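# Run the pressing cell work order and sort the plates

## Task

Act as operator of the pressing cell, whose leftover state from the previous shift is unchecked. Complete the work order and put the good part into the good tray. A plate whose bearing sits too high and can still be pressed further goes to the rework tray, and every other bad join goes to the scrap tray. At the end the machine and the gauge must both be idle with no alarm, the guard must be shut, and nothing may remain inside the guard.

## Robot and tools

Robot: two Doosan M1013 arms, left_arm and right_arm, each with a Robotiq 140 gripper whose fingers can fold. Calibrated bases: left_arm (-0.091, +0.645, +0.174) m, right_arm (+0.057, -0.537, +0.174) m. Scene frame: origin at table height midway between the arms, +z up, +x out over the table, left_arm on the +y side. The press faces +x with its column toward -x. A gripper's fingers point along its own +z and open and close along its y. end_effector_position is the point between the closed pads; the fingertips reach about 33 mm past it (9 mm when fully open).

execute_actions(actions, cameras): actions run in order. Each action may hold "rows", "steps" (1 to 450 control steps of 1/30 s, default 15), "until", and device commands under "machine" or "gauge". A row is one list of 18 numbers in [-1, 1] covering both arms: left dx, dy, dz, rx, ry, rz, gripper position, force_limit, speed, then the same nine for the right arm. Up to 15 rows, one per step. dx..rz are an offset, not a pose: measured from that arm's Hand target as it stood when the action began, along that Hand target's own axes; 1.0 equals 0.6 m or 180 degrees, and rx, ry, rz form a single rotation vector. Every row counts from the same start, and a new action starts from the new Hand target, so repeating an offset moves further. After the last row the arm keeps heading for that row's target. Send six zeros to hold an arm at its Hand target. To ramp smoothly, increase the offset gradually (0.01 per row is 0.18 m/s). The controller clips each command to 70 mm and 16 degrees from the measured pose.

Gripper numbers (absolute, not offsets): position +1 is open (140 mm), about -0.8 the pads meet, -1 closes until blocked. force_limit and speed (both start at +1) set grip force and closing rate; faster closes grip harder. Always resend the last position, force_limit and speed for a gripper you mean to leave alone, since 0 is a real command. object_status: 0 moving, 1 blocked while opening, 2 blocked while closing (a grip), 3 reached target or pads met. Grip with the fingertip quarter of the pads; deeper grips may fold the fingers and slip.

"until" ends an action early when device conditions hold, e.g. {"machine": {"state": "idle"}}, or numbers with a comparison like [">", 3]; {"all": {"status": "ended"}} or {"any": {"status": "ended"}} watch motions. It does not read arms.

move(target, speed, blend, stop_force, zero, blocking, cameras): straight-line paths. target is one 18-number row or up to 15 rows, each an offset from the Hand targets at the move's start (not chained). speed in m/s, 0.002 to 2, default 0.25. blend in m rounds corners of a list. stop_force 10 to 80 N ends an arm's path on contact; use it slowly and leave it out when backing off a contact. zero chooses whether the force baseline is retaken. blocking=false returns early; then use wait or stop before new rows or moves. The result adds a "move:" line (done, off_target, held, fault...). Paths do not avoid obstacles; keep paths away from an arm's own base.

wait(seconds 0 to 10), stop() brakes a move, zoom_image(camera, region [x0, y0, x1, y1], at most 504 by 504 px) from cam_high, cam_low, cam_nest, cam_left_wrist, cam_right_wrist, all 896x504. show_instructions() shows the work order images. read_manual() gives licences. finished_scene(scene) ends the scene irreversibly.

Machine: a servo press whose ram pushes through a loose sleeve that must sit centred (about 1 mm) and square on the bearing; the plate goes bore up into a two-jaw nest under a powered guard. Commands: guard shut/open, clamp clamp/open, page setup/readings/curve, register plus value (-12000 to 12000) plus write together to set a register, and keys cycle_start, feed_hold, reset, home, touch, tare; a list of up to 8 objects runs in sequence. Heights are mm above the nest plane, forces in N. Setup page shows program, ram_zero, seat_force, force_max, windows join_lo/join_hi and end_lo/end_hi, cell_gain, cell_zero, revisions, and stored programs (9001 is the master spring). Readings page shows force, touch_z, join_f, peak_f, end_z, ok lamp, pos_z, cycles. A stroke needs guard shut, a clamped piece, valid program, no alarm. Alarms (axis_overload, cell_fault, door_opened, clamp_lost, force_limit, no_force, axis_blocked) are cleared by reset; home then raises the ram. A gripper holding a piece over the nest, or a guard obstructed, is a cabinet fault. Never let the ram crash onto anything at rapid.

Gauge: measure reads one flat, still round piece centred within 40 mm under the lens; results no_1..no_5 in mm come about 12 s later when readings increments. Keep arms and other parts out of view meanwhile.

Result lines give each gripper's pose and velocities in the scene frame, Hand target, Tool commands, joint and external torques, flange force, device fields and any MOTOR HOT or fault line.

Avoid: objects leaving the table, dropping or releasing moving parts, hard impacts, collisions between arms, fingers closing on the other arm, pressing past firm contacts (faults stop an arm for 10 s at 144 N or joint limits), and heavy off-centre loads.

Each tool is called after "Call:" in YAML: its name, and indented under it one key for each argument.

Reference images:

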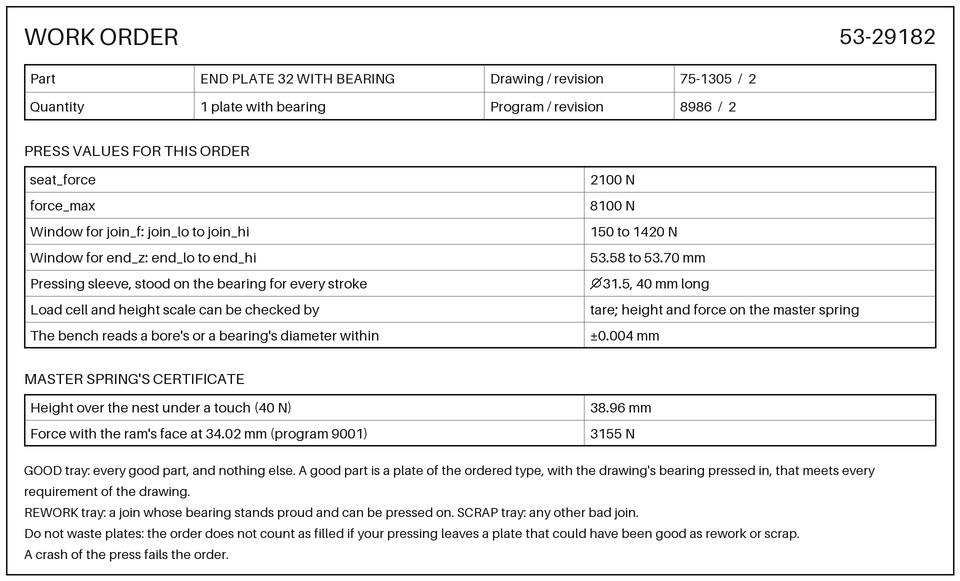

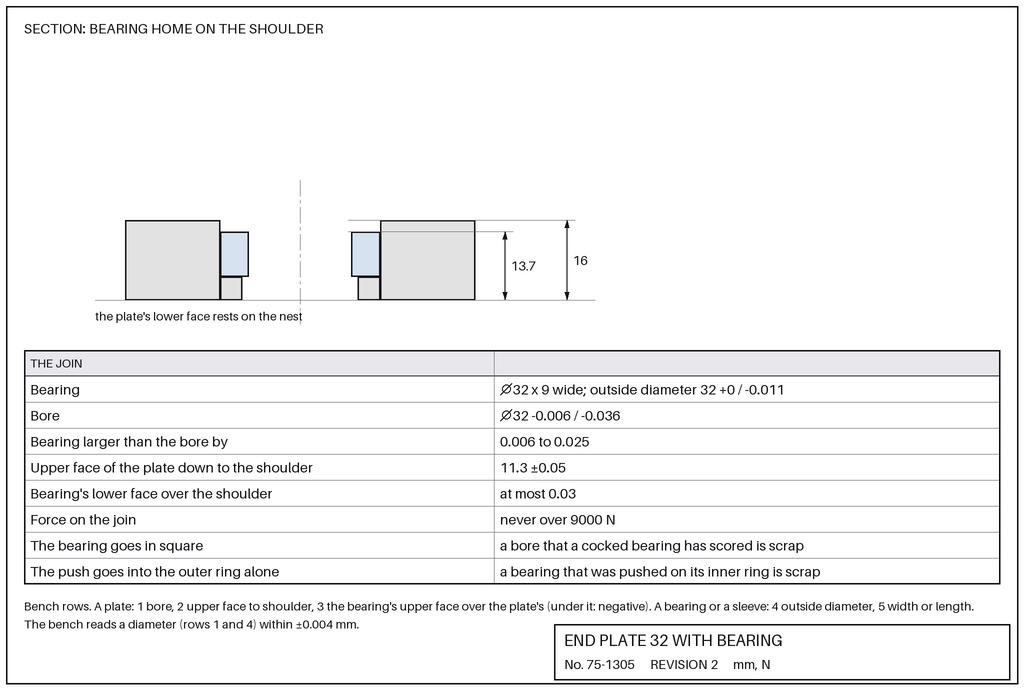

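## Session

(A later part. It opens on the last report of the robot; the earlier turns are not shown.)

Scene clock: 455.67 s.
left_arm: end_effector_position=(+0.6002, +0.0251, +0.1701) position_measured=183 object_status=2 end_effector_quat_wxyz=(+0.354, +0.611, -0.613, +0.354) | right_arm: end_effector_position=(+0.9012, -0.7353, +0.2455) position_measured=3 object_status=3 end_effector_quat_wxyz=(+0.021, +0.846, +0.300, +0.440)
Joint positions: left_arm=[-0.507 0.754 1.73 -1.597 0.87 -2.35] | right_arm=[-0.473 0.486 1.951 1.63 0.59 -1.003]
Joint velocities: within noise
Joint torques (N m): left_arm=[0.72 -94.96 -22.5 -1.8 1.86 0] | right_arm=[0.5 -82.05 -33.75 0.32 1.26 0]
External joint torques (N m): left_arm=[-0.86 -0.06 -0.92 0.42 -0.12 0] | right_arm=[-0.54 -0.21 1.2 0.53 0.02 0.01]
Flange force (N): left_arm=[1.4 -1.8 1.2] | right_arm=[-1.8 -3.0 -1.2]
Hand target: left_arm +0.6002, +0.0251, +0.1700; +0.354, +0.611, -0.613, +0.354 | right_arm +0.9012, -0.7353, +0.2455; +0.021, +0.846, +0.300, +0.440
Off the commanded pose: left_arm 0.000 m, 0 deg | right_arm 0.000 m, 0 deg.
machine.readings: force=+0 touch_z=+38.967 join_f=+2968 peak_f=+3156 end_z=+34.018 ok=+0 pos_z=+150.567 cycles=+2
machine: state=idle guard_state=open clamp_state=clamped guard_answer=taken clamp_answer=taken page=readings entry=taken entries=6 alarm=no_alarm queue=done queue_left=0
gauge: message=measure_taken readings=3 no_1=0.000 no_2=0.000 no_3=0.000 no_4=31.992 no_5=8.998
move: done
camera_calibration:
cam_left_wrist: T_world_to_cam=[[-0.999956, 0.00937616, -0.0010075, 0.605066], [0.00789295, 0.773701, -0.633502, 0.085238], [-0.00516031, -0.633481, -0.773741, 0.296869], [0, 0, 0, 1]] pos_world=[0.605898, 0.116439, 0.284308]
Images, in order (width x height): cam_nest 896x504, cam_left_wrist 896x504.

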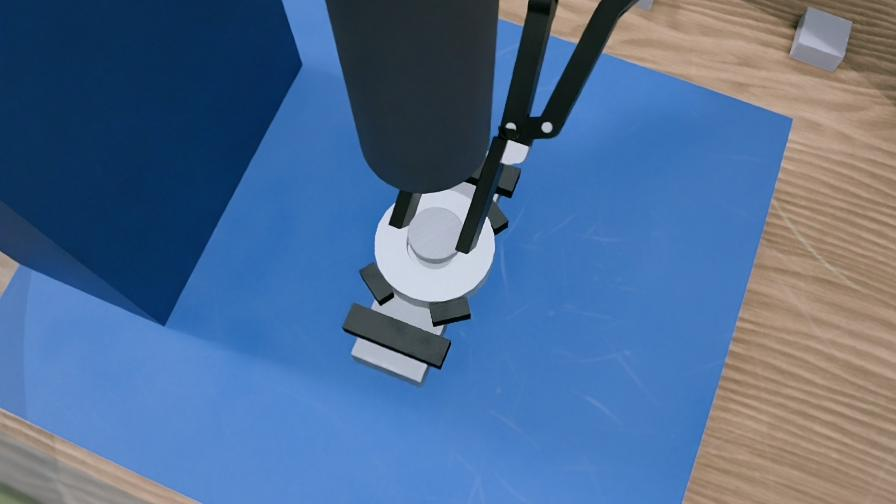

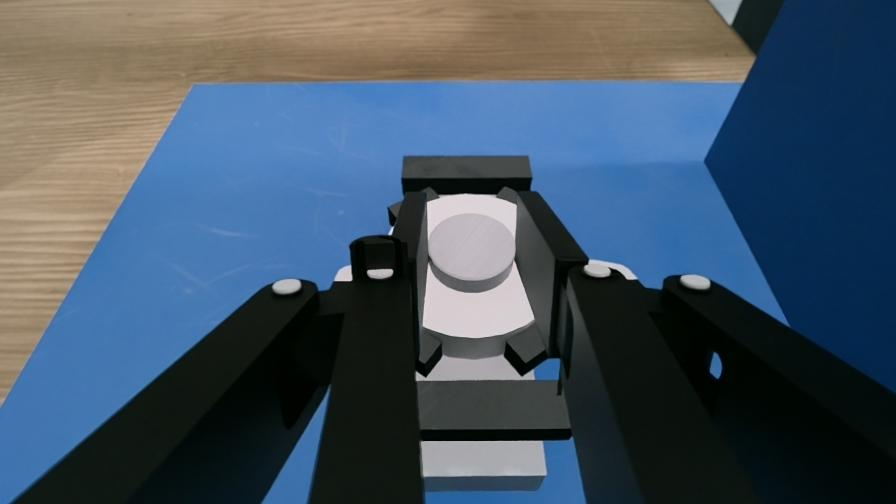

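Call:
move:
  target: [-0.0024,0,0.0052,0,0,0,-1,-1,-1,0,0,0,0,0,0,1,1,1]
  speed: 0.01
  cameras: ["cam_nest"]

Call:
zoom_image:
  camera: "cam_nest"
  region: [396, 180, 476, 280]

Scene clock: 457.77 s.
left_arm: end_effector_position=(+0.6002, +0.0231, +0.1673) position_measured=183 object_status=2 end_effector_quat_wxyz=(+0.354, +0.611, -0.613, +0.354) | right_arm: end_effector_position=(+0.9012, -0.7353, +0.2455) position_measured=3 object_status=3 end_effector_quat_wxyz=(+0.021, +0.846, +0.300, +0.440)
Joint positions: left_arm=[-0.509 0.759 1.729 -1.601 0.869 -2.347] | right_arm=[-0.473 0.486 1.951 1.63 0.59 -1.003]
Joint velocities: within noise
Joint torques (N m): left_arm=[1.36 -94.51 -21.52 -1.66 1.44 -0.24] | right_arm=[0.49 -81.89 -33.75 0.29 1.25 -0.02]
External joint torques (N m): left_arm=[-1.45 -0.46 -1.8 0.27 0.3 0.24] | right_arm=[-0.37 -0.28 1.2 0.54 0.03 0.03]
Flange force (N): left_arm=[1.8 -2.5 2.1] | right_arm=[-1.5 -3.1 -1.1]
Hand target: left_arm +0.6002, +0.0231, +0.1672; +0.354, +0.611, -0.613, +0.354 | right_arm +0.9012, -0.7353, +0.2455; +0.021, +0.846, +0.300, +0.440
Off the commanded pose: left_arm 0.000 m, 0 deg | right_arm 0.000 m, 0 deg.
machine.readings: force=+0 touch_z=+38.967 join_f=+2968 peak_f=+3156 end_z=+34.018 ok=+0 pos_z=+150.567 cycles=+2
machine: state=idle guard_state=open clamp_state=clamped guard_answer=taken clamp_answer=taken page=readings entry=taken entries=6 alarm=no_alarm queue=done queue_left=0
gauge: message=measure_taken readings=3 no_1=0.000 no_2=0.000 no_3=0.000 no_4=31.992 no_5=8.998
move: done
Images, in order (width x height): cam_nest 896x504.

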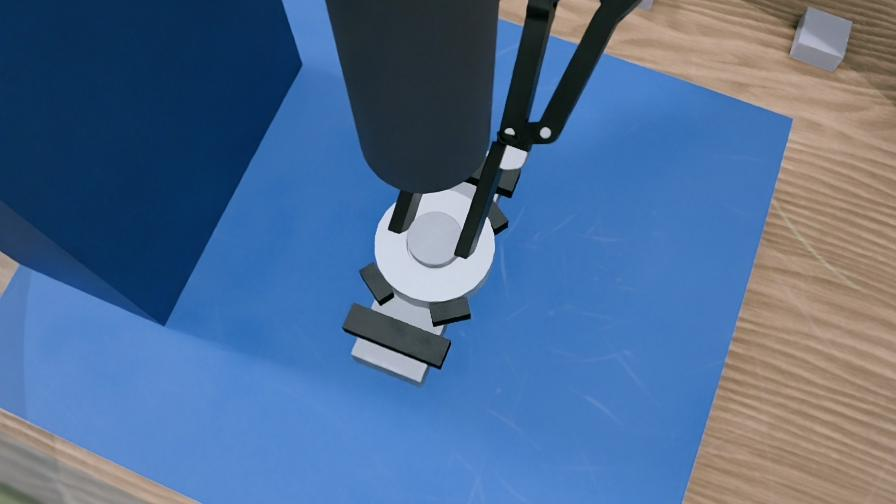

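Scaled by 5.040 from the camera's 896x504 image, which has a finer 1280x720 frame.

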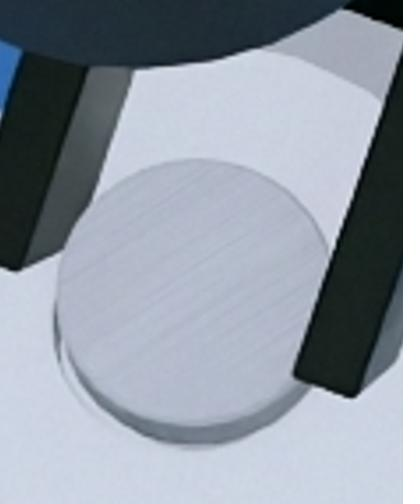

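Call:
move:
  target: [-0.0029,0,0.0017,0,0,0,-1,-1,-1,0,0,0,0,0,0,1,1,1]
  speed: 0.004
  stop_force: 10
  cameras: ["cam_nest"]

Call:
zoom_image:
  camera: "cam_nest"
  region: [396, 180, 476, 280]

Scene clock: 459.10 s.
left_arm: end_effector_position=(+0.6003, +0.0231, +0.1661) position_measured=183 object_status=2 end_effector_quat_wxyz=(+0.354, +0.611, -0.613, +0.354) | right_arm: end_effector_position=(+0.9012, -0.7353, +0.2455) position_measured=3 object_status=3 end_effector_quat_wxyz=(+0.021, +0.846, +0.300, +0.440)
Joint positions: left_arm=[-0.509 0.76 1.729 -1.602 0.869 -2.344] | right_arm=[-0.473 0.486 1.951 1.63 0.59 -1.003]
Joint velocities: within noise
Joint torques (N m): left_arm=[1.41 -82.05 -18.83 -0.72 -2.74 -0.14] | right_arm=[0.5 -81.79 -33.65 0.32 1.26 -0.02]
External joint torques (N m): left_arm=[-1.37 -13.03 -4.43 -0.66 4.47 0.14] | right_arm=[-0.49 -0.83 0.94 0.54 0.02 0.03]
Flange force (N): left_arm=[12.4 3.2 -10.2] | right_arm=[-1.1 -2.9 -1.8]
Hand target: left_arm +0.6003, +0.0231, +0.1661; +0.354, +0.611, -0.613, +0.354 (not the last commanded pose) | right_arm +0.9012, -0.7353, +0.2455; +0.021, +0.846, +0.300, +0.440
Off the commanded pose: left_arm 0.001 m, 0 deg | right_arm 0.000 m, 0 deg.
machine.readings: force=+0 touch_z=+38.967 join_f=+2968 peak_f=+3156 end_z=+34.018 ok=+0 pos_z=+150.567 cycles=+2
machine: state=idle guard_state=open clamp_state=clamped guard_answer=taken clamp_answer=taken page=readings entry=taken entries=6 alarm=no_alarm queue=done queue_left=0
gauge: message=measure_taken readings=3 no_1=0.000 no_2=0.000 no_3=0.000 no_4=31.992 no_5=8.998
move: contact (left_arm)
Images, in order (width x height): cam_nest 896x504.

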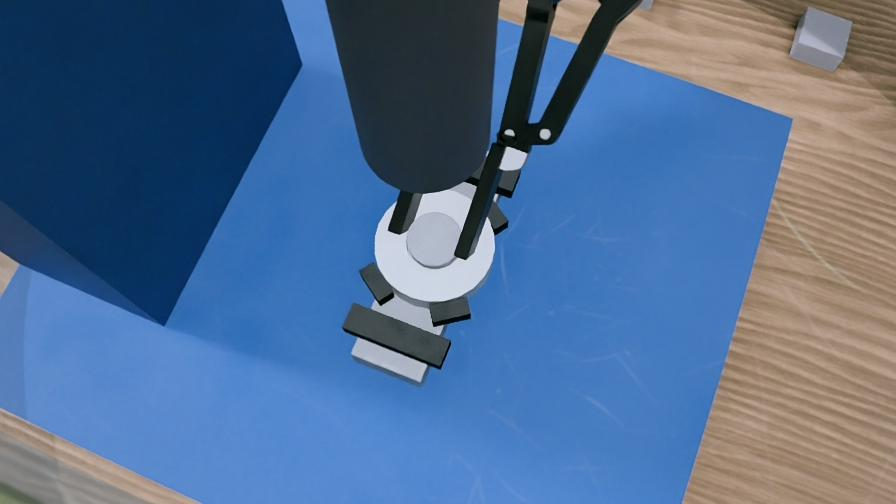

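Scaled by 5.040 from the camera's 896x504 image, which has a finer 1280x720 frame.

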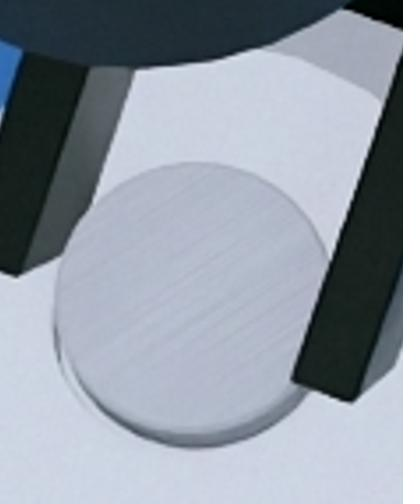

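Call:
move:
  target: [0.0014,0,-0.0008,0,0,0,-1,-1,-1,0,0,0,0,0,0,1,1,1]
  speed: 0.01
  cameras: ["cam_nest","cam_left_wrist"]

Call:
zoom_image:
  camera: "cam_nest"
  region: [396, 180, 476, 280]

Call:
zoom_image:
  camera: "cam_left_wrist"
  region: [420, 180, 530, 310]

Call:
zoom_image:
  camera: "cam_nest"
  region: [400, 245, 440, 275]

Scene clock: 460.27 s.
left_arm: end_effector_position=(+0.6003, +0.0231, +0.1671) position_measured=183 object_status=2 end_effector_quat_wxyz=(+0.354, +0.611, -0.613, +0.354) | right_arm: end_effector_position=(+0.9012, -0.7353, +0.2455) position_measured=3 object_status=3 end_effector_quat_wxyz=(+0.021, +0.846, +0.300, +0.440)
Joint positions: left_arm=[-0.509 0.759 1.729 -1.601 0.869 -2.346] | right_arm=[-0.473 0.486 1.951 1.63 0.59 -1.003]
Joint velocities: within noise
Joint torques (N m): left_arm=[1.08 -96.61 -22.2 -1.82 1.79 -0.15] | right_arm=[0.78 -82.12 -33.68 0.32 1.26 -0.05]
External joint torques (N m): left_arm=[-0.97 1.59 -1.11 0.44 -0.06 0.15] | right_arm=[-0.67 -0.44 1.02 0.52 0.03 0.06]
Flange force (N): left_arm=[-0.3 -3.4 3.2] | right_arm=[-1.5 -2.6 -1.5]
Hand target: left_arm +0.6003, +0.0231, +0.1671; +0.354, +0.611, -0.613, +0.354 | right_arm +0.9012, -0.7353, +0.2455; +0.021, +0.846, +0.300, +0.440
Off the commanded pose: left_arm 0.000 m, 0 deg | right_arm 0.000 m, 0 deg.
machine.readings: force=+0 touch_z=+38.967 join_f=+2968 peak_f=+3156 end_z=+34.018 ok=+0 pos_z=+150.567 cycles=+2
machine: state=idle guard_state=open clamp_state=clamped guard_answer=taken clamp_answer=taken page=readings entry=taken entries=6 alarm=no_alarm queue=done queue_left=0
gauge: message=measure_taken readings=3 no_1=0.000 no_2=0.000 no_3=0.000 no_4=31.992 no_5=8.998
move: done
camera_calibration:
cam_left_wrist: T_world_to_cam=[[-0.999957, 0.00924829, -0.00116127, 0.60514], [0.00789143, 0.773702, -0.6335, 0.0848854], [-0.00496031, -0.633482, -0.773742, 0.293159], [0, 0, 0, 1]] pos_world=[0.605898, 0.114439, 0.281307]
Images, in order (width x height): cam_nest 896x504, cam_left_wrist 896x504.

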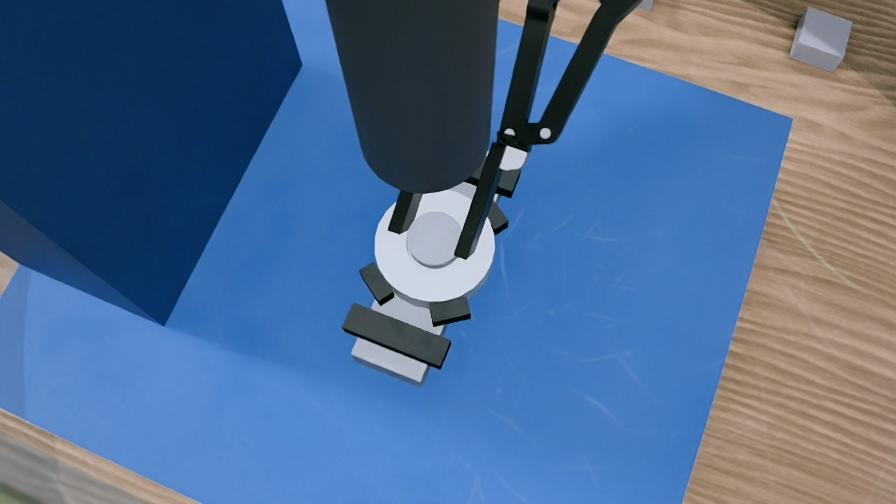

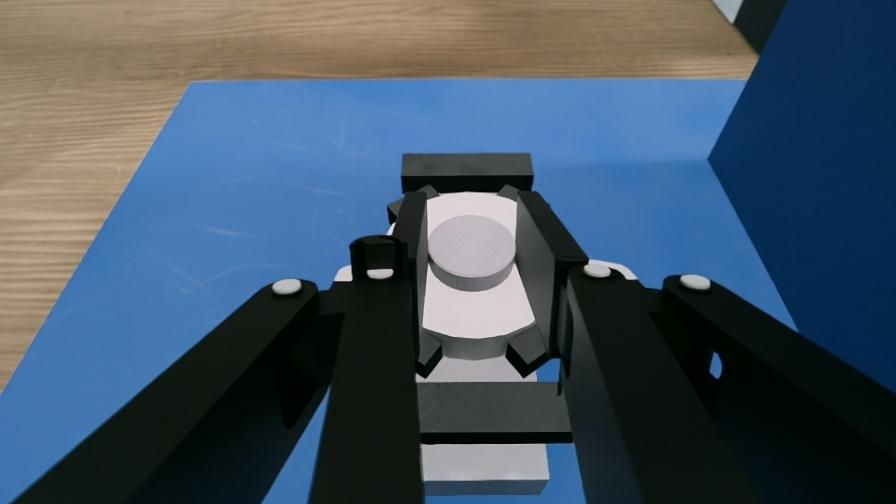

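Scaled by 5.040 from the camera's 896x504 image, which has a finer 1280x720 frame.

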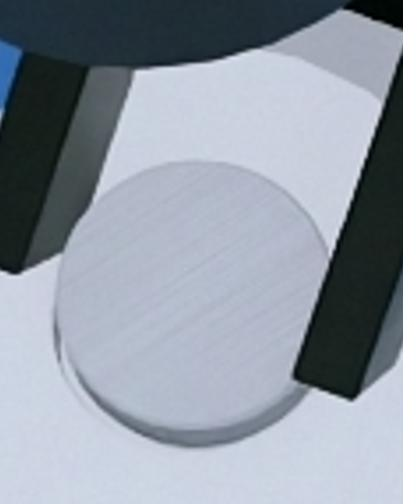

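Scaled by 3.877 from the camera's 896x504 image, which has a finer 1280x720 frame.

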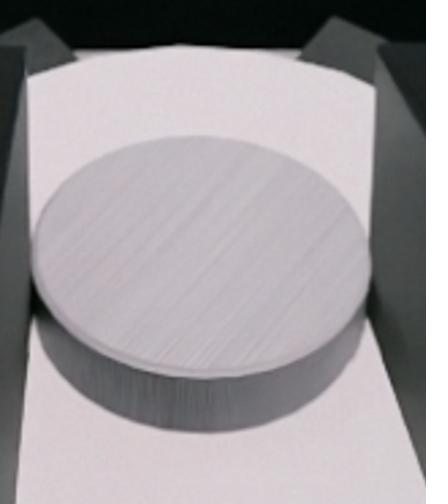

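Scaled by 12.600 from the camera's 896x504 image, which has a finer 1280x720 frame.

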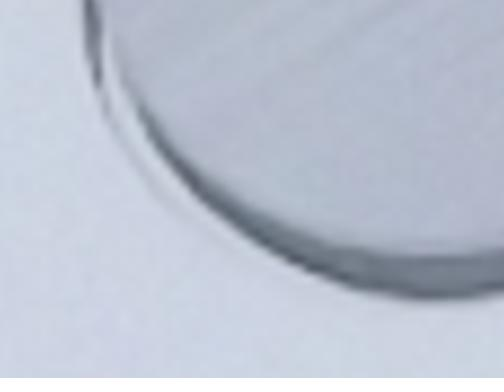

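Call:
move:
  target: [0.0041,0,-0.0049,0,0.025,0,-1,-1,-1,0,0,0,0,0,0,1,1,1]
  speed: 0.02
  cameras: ["cam_nest","cam_left_wrist"]

Call:
zoom_image:
  camera: "cam_left_wrist"
  region: [420, 180, 530, 310]

Call:
zoom_image:
  camera: "cam_nest"
  region: [396, 180, 476, 280]

Scene clock: 464.03 s.
left_arm: end_effector_position=(+0.6003, +0.0244, +0.1707) position_measured=183 object_status=2 end_effector_quat_wxyz=(+0.378, +0.597, -0.598, +0.378) | right_arm: end_effector_position=(+0.9012, -0.7353, +0.2455) position_measured=3 object_status=3 end_effector_quat_wxyz=(+0.021, +0.846, +0.300, +0.440)
Joint positions: left_arm=[-0.494 0.779 1.741 -1.68 0.939 -2.264] | right_arm=[-0.473 0.486 1.951 1.63 0.59 -1.003]
Joint velocities: within noise
Joint torques (N m): left_arm=[1.24 -97.06 -20.93 -2.03 2.15 -0.18] | right_arm=[0.7 -81.81 -33.63 0.32 1.24 -0.03]
External joint torques (N m): left_arm=[-1.44 1.45 -1.27 0.43 -0.19 0.18] | right_arm=[-0.5 -0.9 0.94 0.52 0.05 0.05]
Flange force (N): left_arm=[-0.3 -3.2 3.7] | right_arm=[-1.0 -2.8 -2.0]
Hand target: left_arm +0.6003, +0.0244, +0.1707; +0.378, +0.597, -0.598, +0.378 | right_arm +0.9012, -0.7353, +0.2455; +0.021, +0.846, +0.300, +0.440
Off the commanded pose: left_arm 0.000 m, 0 deg | right_arm 0.000 m, 0 deg.
machine.readings: force=+0 touch_z=+38.967 join_f=+2968 peak_f=+3156 end_z=+34.018 ok=+0 pos_z=+150.567 cycles=+2
machine: state=idle guard_state=open clamp_state=clamped guard_answer=taken clamp_answer=taken page=readings entry=taken entries=6 alarm=no_alarm queue=done queue_left=0
gauge: message=measure_taken readings=3 no_1=0.000 no_2=0.000 no_3=0.000 no_4=31.992 no_5=8.998
move: done
camera_calibration:
cam_left_wrist: T_world_to_cam=[[-0.999956, 0.00926814, -0.00173864, 0.605201], [0.00789257, 0.721698, -0.692163, 0.0974744], [-0.0051603, -0.692146, -0.721739, 0.28948], [0, 0, 0, 1]] pos_world=[0.605898, 0.124406, 0.277449]
Images, in order (width x height): cam_nest 896x504, cam_left_wrist 896x504.

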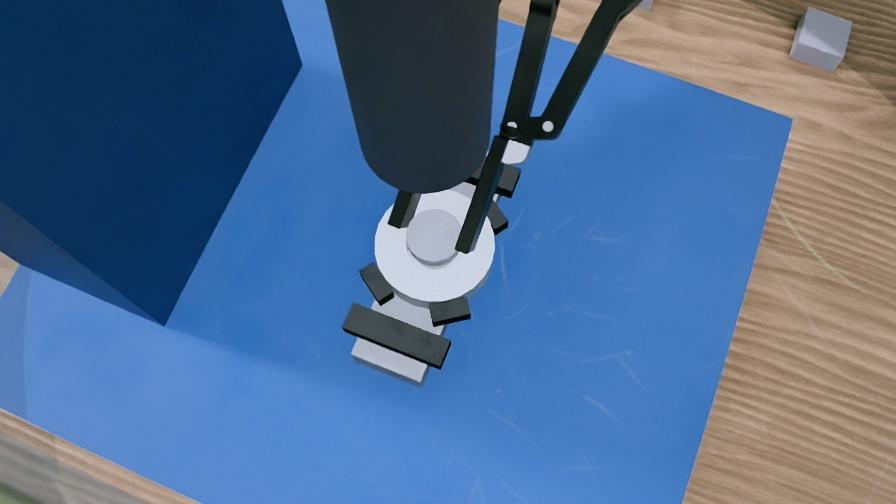

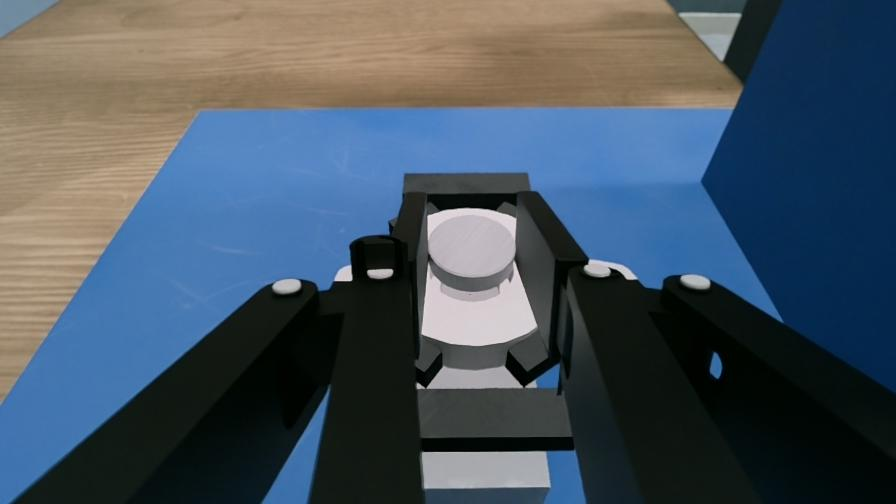

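Scaled by 3.877 from the camera's 896x504 image, which has a finer 1280x720 frame.

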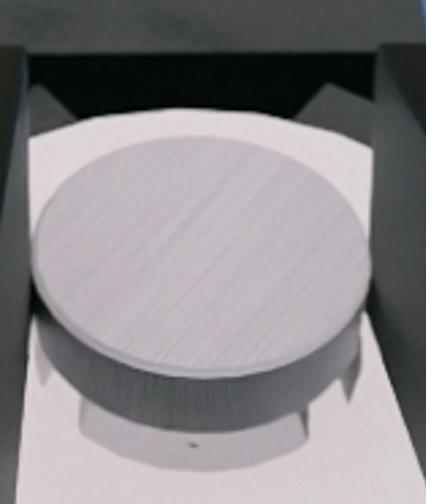

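Scaled by 5.040 from the camera's 896x504 image, which has a finer 1280x720 frame.

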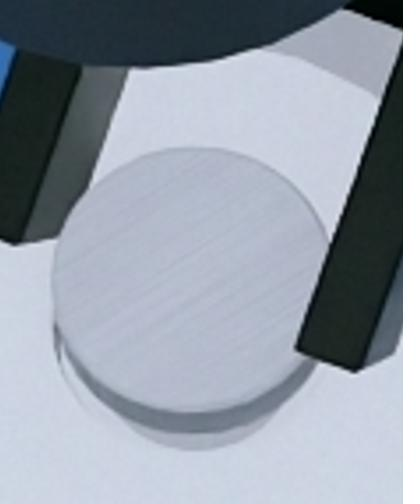

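Call:
move:
  target: [-0.0059,0,0.0032,0,0,0,-1,-1,-1,0,0,0,0,0,0,1,1,1]
  speed: 0.01
  cameras: ["cam_nest"]

Call:
zoom_image:
  camera: "cam_nest"
  region: [396, 180, 476, 280]

Call:
zoom_image:
  camera: "cam_nest"
  region: [400, 230, 440, 275]

Scene clock: 465.87 s.
left_arm: end_effector_position=(+0.6004, +0.0243, +0.1668) position_measured=183 object_status=2 end_effector_quat_wxyz=(+0.378, +0.597, -0.598, +0.378) | right_arm: end_effector_position=(+0.9012, -0.7353, +0.2455) position_measured=3 object_status=3 end_effector_quat_wxyz=(+0.021, +0.846, +0.300, +0.440)
Joint positions: left_arm=[-0.494 0.784 1.741 -1.684 0.939 -2.258] | right_arm=[-0.473 0.486 1.951 1.63 0.59 -1.003]
Joint velocities: within noise
Joint torques (N m): left_arm=[0.13 -96.33 -20.9 -2.14 2.02 -0.08] | right_arm=[0.53 -81.79 -33.7 0.35 1.28 -0.01]
External joint torques (N m): left_arm=[-0.03 0.66 -1.08 0.56 -0.06 0.08] | right_arm=[-0.57 -0.25 1.16 0.5 0 0.02]
Flange force (N): left_arm=[-0.1 -3.4 1.1] | right_arm=[-1.7 -2.9 -1.3]
Hand target: left_arm +0.6003, +0.0242, +0.1667; +0.378, +0.597, -0.598, +0.378 | right_arm +0.9012, -0.7353, +0.2455; +0.021, +0.846, +0.300, +0.440
Off the commanded pose: left_arm 0.000 m, 0 deg | right_arm 0.000 m, 0 deg.
machine.readings: force=+0 touch_z=+38.967 join_f=+2968 peak_f=+3156 end_z=+34.018 ok=+0 pos_z=+150.567 cycles=+2
machine: state=idle guard_state=open clamp_state=clamped guard_answer=taken clamp_answer=taken page=readings entry=taken entries=6 alarm=no_alarm queue=done queue_left=0
gauge: message=measure_taken readings=3 no_1=0.000 no_2=0.000 no_3=0.000 no_4=31.992 no_5=8.998
move: done
Images, in order (width x height): cam_nest 896x504.

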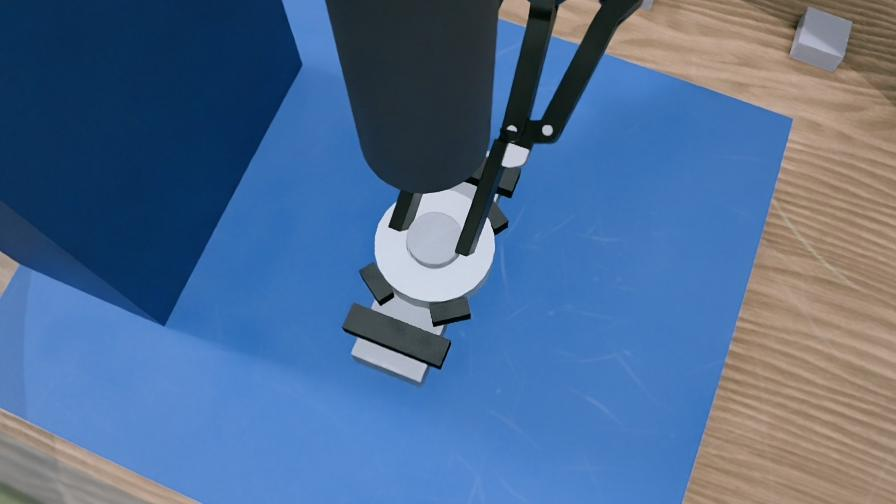

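Scaled by 5.040 from the camera's 896x504 image, which has a finer 1280x720 frame.

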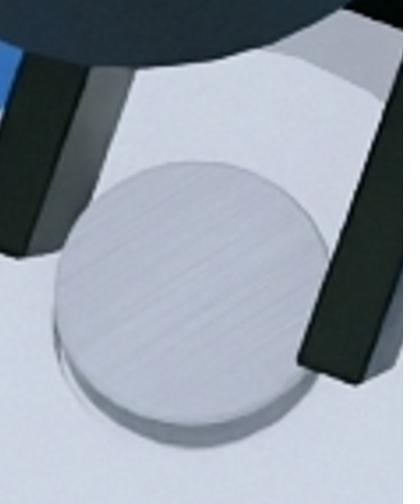

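Scaled by 11.200 from the camera's 896x504 image, which has a finer 1280x720 frame.

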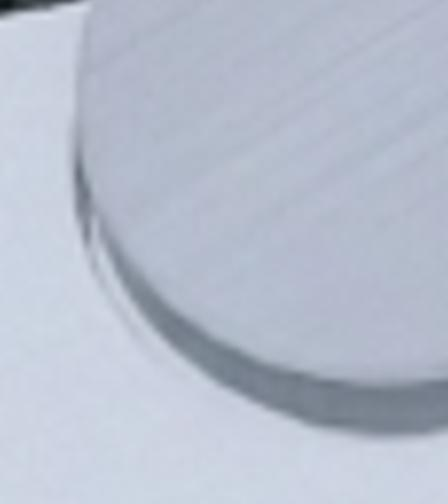

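Call:
move:
  target: [-0.0014,0.0003,0.0007,0,0,0,-1,-1,-1,0,0,0,0,0,0,1,1,1]
  speed: 0.004
  stop_force: 10
  cameras: ["cam_nest"]

Call:
zoom_image:
  camera: "cam_nest"
  region: [396, 180, 476, 280]

Scene clock: 467.47 s.
left_arm: end_effector_position=(+0.6001, +0.0242, +0.1657) position_measured=183 object_status=2 end_effector_quat_wxyz=(+0.378, +0.597, -0.598, +0.378) | right_arm: end_effector_position=(+0.9012, -0.7353, +0.2455) position_measured=3 object_status=3 end_effector_quat_wxyz=(+0.021, +0.846, +0.300, +0.440)
Joint positions: left_arm=[-0.494 0.786 1.741 -1.686 0.94 -2.256] | right_arm=[-0.473 0.486 1.951 1.63 0.59 -1.003]
Joint velocities: within noise
Joint torques (N m): left_arm=[1.13 -97.23 -20.73 -2.06 2.05 -0.07] | right_arm=[0.49 -81.95 -33.7 0.32 1.27 -0.01]
External joint torques (N m): left_arm=[-0.83 1.44 -1.15 0.48 -0.1 0.07] | right_arm=[-0.51 0.26 1.34 0.52 0.01 0.02]
Flange force (N): left_arm=[-0.5 -3.6 2.8] | right_arm=[-2.2 -3.0 -0.6]
Hand target: left_arm +0.6001, +0.0242, +0.1657; +0.378, +0.597, -0.598, +0.378 | right_arm +0.9012, -0.7353, +0.2455; +0.021, +0.846, +0.300, +0.440
Off the commanded pose: left_arm 0.000 m, 0 deg | right_arm 0.000 m, 0 deg.
machine.readings: force=+0 touch_z=+38.967 join_f=+2968 peak_f=+3156 end_z=+34.018 ok=+0 pos_z=+150.567 cycles=+2
machine: state=idle guard_state=open clamp_state=clamped guard_answer=taken clamp_answer=taken page=readings entry=taken entries=6 alarm=no_alarm queue=done queue_left=0
gauge: message=measure_taken readings=3 no_1=0.000 no_2=0.000 no_3=0.000 no_4=31.992 no_5=8.998
move: done
Images, in order (width x height): cam_nest 896x504.

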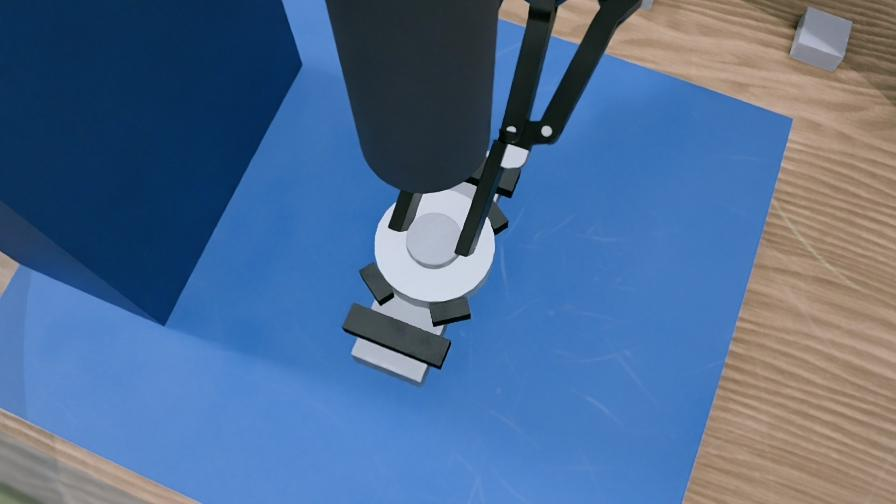

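Scaled by 5.040 from the camera's 896x504 image, which has a finer 1280x720 frame.

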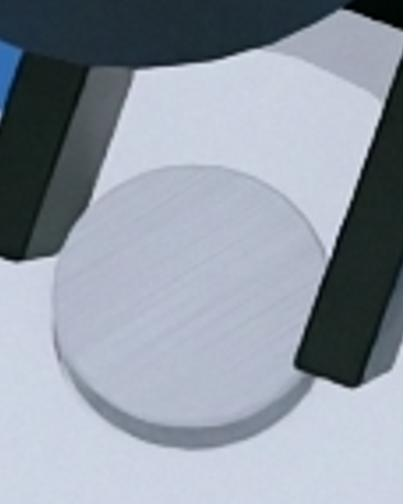

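Call:
execute_actions:
  actions:
    - {"rows":[[-0.00038,0,0.00018,0,0,0,-1,-1,-1,0,0,0,0,0,0,1,1,1]],"steps":20}
    - {"rows":[[-0.00038,0,0.00018,0,0,0,-1,-1,-1,0,0,0,0,0,0,1,1,1]],"steps":20}
  cameras: ["cam_nest"]

Call:
zoom_image:
  camera: "cam_nest"
  region: [396, 180, 476, 280]

Scene clock: 469.47 s.
left_arm: end_effector_position=(+0.6001, +0.0242, +0.1652) position_measured=183 object_status=2 end_effector_quat_wxyz=(+0.378, +0.597, -0.598, +0.378) | right_arm: end_effector_position=(+0.9012, -0.7353, +0.2455) position_measured=3 object_status=3 end_effector_quat_wxyz=(+0.021, +0.846, +0.300, +0.440)
Joint positions: left_arm=[-0.494 0.786 1.741 -1.686 0.94 -2.255] | right_arm=[-0.473 0.486 1.951 1.63 0.59 -1.003]
Joint velocities: within noise
Joint torques (N m): left_arm=[1.16 -96.93 -20.72 -2.03 2.08 -0.12] | right_arm=[0.67 -82.06 -33.76 0.3 1.25 -0.06]
External joint torques (N m): left_arm=[-1.13 1.41 -1.12 0.46 -0.12 0.12] | right_arm=[-0.78 0.52 1.36 0.55 0.02 0.07]
External joint torques at the end of the 1st action: left_arm=[-1.03 1.65 -0.88 0.43 -0.08 0.08] | right_arm=[-0.37 -0.06 1.16 0.51 -0.03 0.06]
Flange force (N): left_arm=[-0.4 -3.2 3.1] | right_arm=[-2.6 -2.6 -0.5]
Flange force at the end of the 1st action (N): left_arm=[-0.7 -3.0 3.0] | right_arm=[-1.5 -2.8 -0.8]
Hand target: left_arm +0.6001, +0.0242, +0.1652; +0.378, +0.597, -0.598, +0.378 | right_arm +0.9012, -0.7353, +0.2455; +0.021, +0.846, +0.300, +0.440
Off the commanded pose: left_arm 0.000 m, 0 deg | right_arm 0.000 m, 0 deg.
machine.readings: force=+0 touch_z=+38.967 join_f=+2968 peak_f=+3156 end_z=+34.018 ok=+0 pos_z=+150.567 cycles=+2
machine: state=idle guard_state=open clamp_state=clamped guard_answer=taken clamp_answer=taken page=readings entry=taken entries=6 alarm=no_alarm queue=done queue_left=0
gauge: message=measure_taken readings=3 no_1=0.000 no_2=0.000 no_3=0.000 no_4=31.992 no_5=8.998
Images, in order (width x height): cam_nest 896x504.

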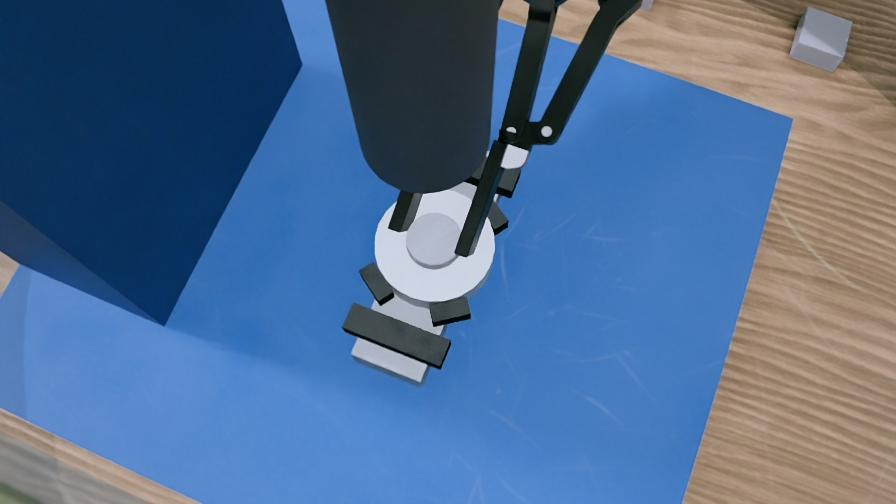

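Scaled by 5.040 from the camera's 896x504 image, which has a finer 1280x720 frame.

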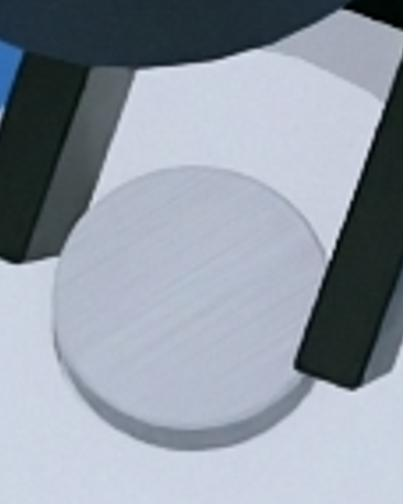

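Call:
execute_actions:
  actions:
    - {"rows":[[-0.00038,0,0.00018,0,0,0,-1,-1,-1,0,0,0,0,0,0,1,1,1]],"steps":20}
  cameras: ["cam_nest"]

Call:
execute_actions:
  actions:
    - {"rows":[[-0.00038,0,0.00018,0,0,0,-1,-1,-1,0,0,0,0,0,0,1,1,1]],"steps":20}
  cameras: ["cam_nest"]

Call:
zoom_image:
  camera: "cam_nest"
  region: [396, 180, 476, 280]

Scene clock: 470.73 s.
left_arm: end_effector_position=(+0.6001, +0.0242, +0.1650) position_measured=183 object_status=2 end_effector_quat_wxyz=(+0.378, +0.597, -0.598, +0.378) | right_arm: end_effector_position=(+0.9012, -0.7353, +0.2455) position_measured=3 object_status=3 end_effector_quat_wxyz=(+0.021, +0.846, +0.300, +0.440)
Joint positions: left_arm=[-0.494 0.787 1.741 -1.686 0.94 -2.255] | right_arm=[-0.473 0.486 1.951 1.63 0.59 -1.003]
Joint velocities: within noise
Joint torques (N m): left_arm=[1.05 -96.85 -20.72 -2.02 2.06 -0.14] | right_arm=[0.71 -81.82 -33.7 0.32 1.29 -0.03]
External joint torques (N m): left_arm=[-1.08 1.52 -1.08 0.45 -0.1 0.13] | right_arm=[-0.62 -0.38 1.03 0.52 -0.01 0.04]
Flange force (N): left_arm=[-0.6 -3.2 3.1] | right_arm=[-1.5 -2.7 -1.4]
Hand target: left_arm +0.6001, +0.0242, +0.1650; +0.378, +0.597, -0.598, +0.378 | right_arm +0.9012, -0.7353, +0.2455; +0.021, +0.846, +0.300, +0.440
Off the commanded pose: left_arm 0.000 m, 0 deg | right_arm 0.000 m, 0 deg.
machine.readings: force=+0 touch_z=+38.967 join_f=+2968 peak_f=+3156 end_z=+34.018 ok=+0 pos_z=+150.567 cycles=+2
machine: state=idle guard_state=open clamp_state=clamped guard_answer=taken clamp_answer=taken page=readings entry=taken entries=6 alarm=no_alarm queue=done queue_left=0
gauge: message=measure_taken readings=3 no_1=0.000 no_2=0.000 no_3=0.000 no_4=31.992 no_5=8.998
Images, in order (width x height): cam_nest 896x504.

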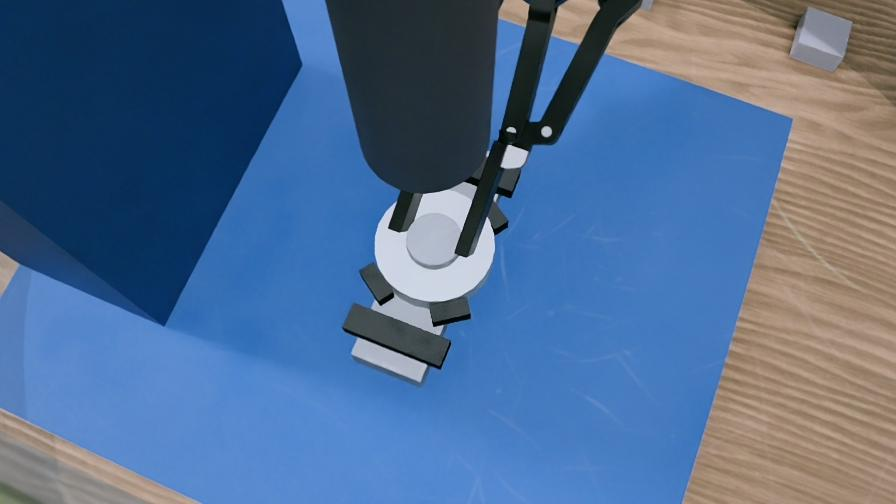

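Scene clock: 471.60 s.
left_arm: end_effector_position=(+0.6001, +0.0242, +0.1647) position_measured=183 object_status=2 end_effector_quat_wxyz=(+0.378, +0.597, -0.598, +0.378) | right_arm: end_effector_position=(+0.9012, -0.7353, +0.2455) position_measured=3 object_status=3 end_effector_quat_wxyz=(+0.021, +0.846, +0.300, +0.440)
Joint positions: left_arm=[-0.494 0.787 1.741 -1.687 0.94 -2.254] | right_arm=[-0.473 0.486 1.951 1.63 0.59 -1.003]
Joint velocities: within noise
Joint torques (N m): left_arm=[0.69 -95.43 -20.26 -1.86 1.59 -0.1] | right_arm=[0.75 -81.55 -33.71 0.35 1.29 -0.08]
External joint torques (N m): left_arm=[-0.29 -0.2 -1.58 0.3 0.36 0.1] | right_arm=[-0.62 -0.75 1.17 0.48 -0.01 0.09]
Flange force (N): left_arm=[0.7 -3.2 1.0] | right_arm=[-1.2 -2.9 -2.1]
Hand target: left_arm +0.6001, +0.0242, +0.1647; +0.378, +0.597, -0.598, +0.378 | right_arm +0.9012, -0.7353, +0.2455; +0.021, +0.846, +0.300, +0.440
Off the commanded pose: left_arm 0.000 m, 0 deg | right_arm 0.000 m, 0 deg.
machine.readings: force=+0 touch_z=+38.967 join_f=+2968 peak_f=+3156 end_z=+34.018 ok=+0 pos_z=+150.567 cycles=+2
machine: state=idle guard_state=open clamp_state=clamped guard_answer=taken clamp_answer=taken page=readings entry=taken entries=6 alarm=no_alarm queue=done queue_left=0
gauge: message=measure_taken readings=3 no_1=0.000 no_2=0.000 no_3=0.000 no_4=31.992 no_5=8.998
Images, in order (width x height): cam_nest 896x504.

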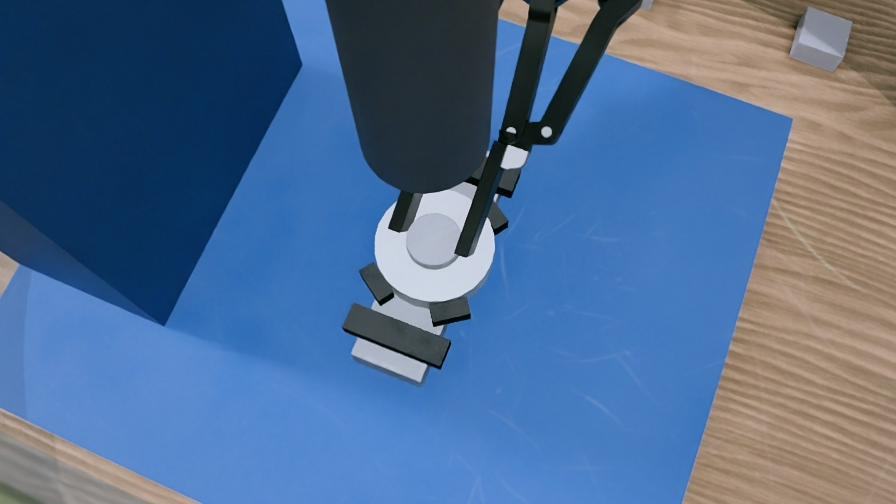

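Scaled by 5.040 from the camera's 896x504 image, which has a finer 1280x720 frame.

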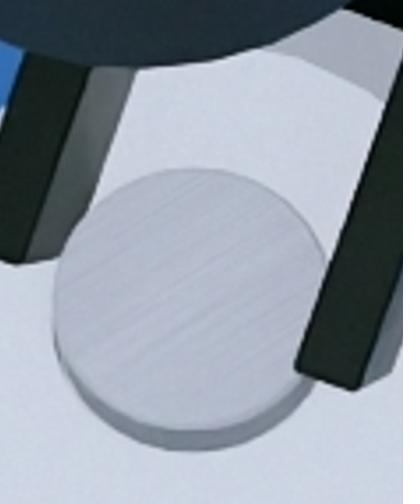

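Call:
execute_actions:
  actions:
    - {"rows":[[0.00067,0,-0.00054,0,0,0,-1,-1,-1,0,0,0,0,0,0,1,1,1]],"steps":25}
    - {"rows":[[-0.00057,0,0.00027,0,0,0,-1,-1,-1,0,0,0,0,0,0,1,1,1]],"steps":25}
  cameras: ["cam_nest","cam_left_wrist"]

Call:
zoom_image:
  camera: "cam_nest"
  region: [396, 180, 476, 280]

Call:
zoom_image:
  camera: "cam_left_wrist"
  region: [420, 180, 530, 310]

Scene clock: 474.13 s.
left_arm: end_effector_position=(+0.6001, +0.0243, +0.1648) position_measured=183 object_status=2 end_effector_quat_wxyz=(+0.378, +0.597, -0.598, +0.378) | right_arm: end_effector_position=(+0.9012, -0.7353, +0.2455) position_measured=3 object_status=3 end_effector_quat_wxyz=(+0.021, +0.846, +0.300, +0.440)
Joint positions: left_arm=[-0.494 0.787 1.741 -1.686 0.94 -2.255] | right_arm=[-0.473 0.486 1.951 1.63 0.59 -1.003]
Joint velocities: within noise
Joint torques (N m): left_arm=[1.17 -96.77 -20.68 -2.02 1.99 -0.1] | right_arm=[0.64 -81.82 -33.73 0.34 1.29 -0.02]
External joint torques (N m): left_arm=[-0.9 1.24 -1.04 0.46 -0.04 0.1] | right_arm=[-0.84 0.19 1.25 0.51 -0.02 0.04]
External joint torques at the end of the 1st action: left_arm=[-0.93 1.68 -0.97 0.47 -0.08 0.13] | right_arm=[-0.39 -0.87 0.75 0.51 -0.03 0.04]
Flange force (N): left_arm=[-0.4 -3.1 2.6] | right_arm=[-2.3 -2.6 -0.9]
Flange force at the end of the 1st action (N): left_arm=[-0.9 -3.3 3.0] | right_arm=[-0.7 -2.6 -1.6]
Hand target: left_arm +0.6001, +0.0243, +0.1649; +0.378, +0.597, -0.598, +0.378 | right_arm +0.9012, -0.7353, +0.2455; +0.021, +0.846, +0.300, +0.440
Off the commanded pose: left_arm 0.000 m, 0 deg | right_arm 0.000 m, 0 deg.
machine.readings: force=+0 touch_z=+38.967 join_f=+2968 peak_f=+3156 end_z=+34.018 ok=+0 pos_z=+150.567 cycles=+2
machine: state=idle guard_state=open clamp_state=clamped guard_answer=taken clamp_answer=taken page=readings entry=taken entries=6 alarm=no_alarm queue=done queue_left=0
gauge: message=measure_taken readings=3 no_1=0.000 no_2=0.000 no_3=0.000 no_4=31.992 no_5=8.998
camera_calibration:
cam_left_wrist: T_world_to_cam=[[-0.999956, 0.00926791, -0.00173996, 0.605092], [0.00789259, 0.7216, -0.692265, 0.0935031], [-0.0051603, -0.692248, -0.721641, 0.285138], [0, 0, 0, 1]] pos_world=[0.605798, 0.124306, 0.271549]
Images, in order (width x height): cam_nest 896x504, cam_left_wrist 896x504.

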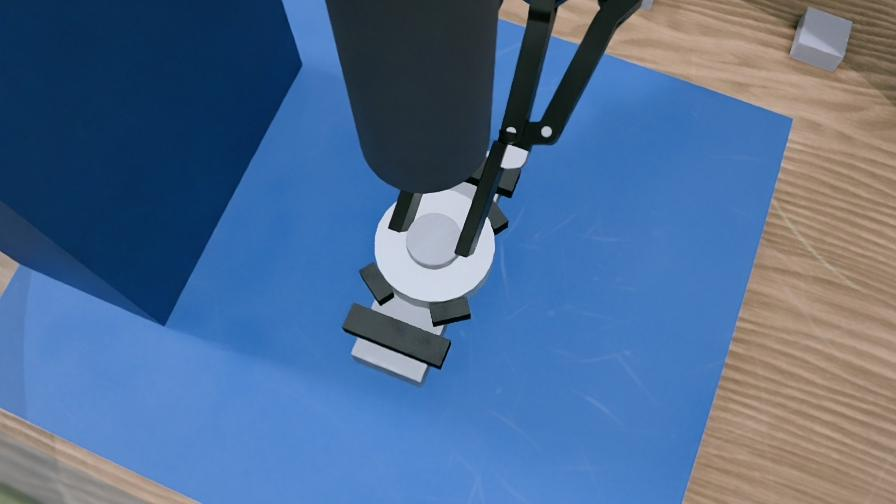

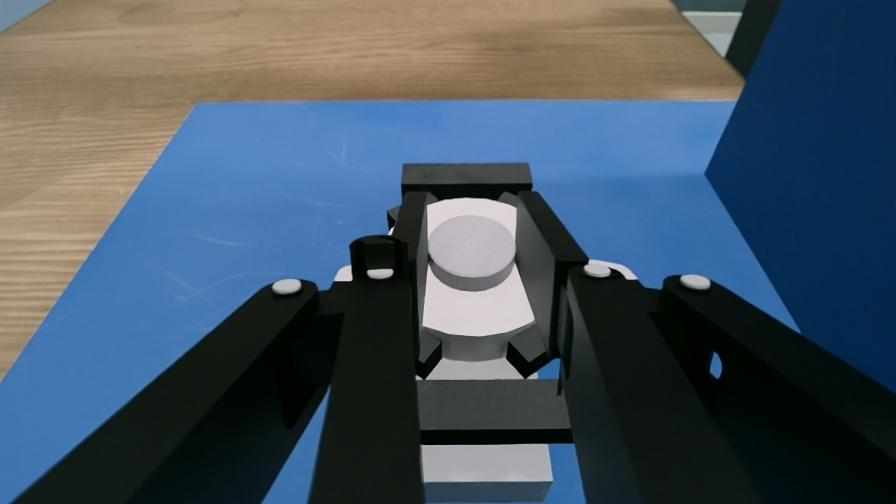

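Scaled by 5.040 from the camera's 896x504 image, which has a finer 1280x720 frame.

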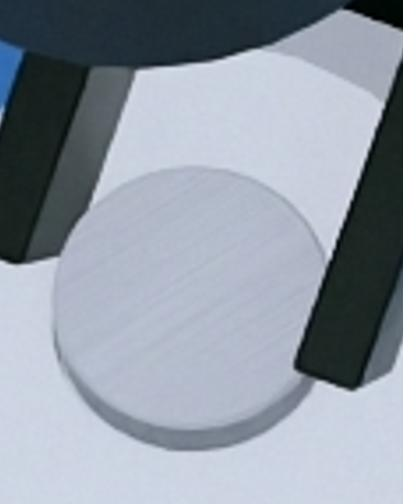

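Scaled by 3.877 from the camera's 896x504 image, which has a finer 1280x720 frame.

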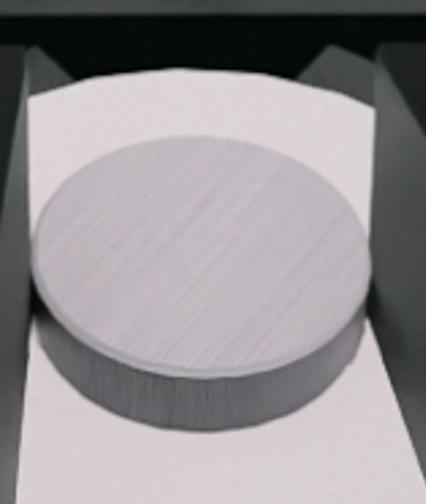

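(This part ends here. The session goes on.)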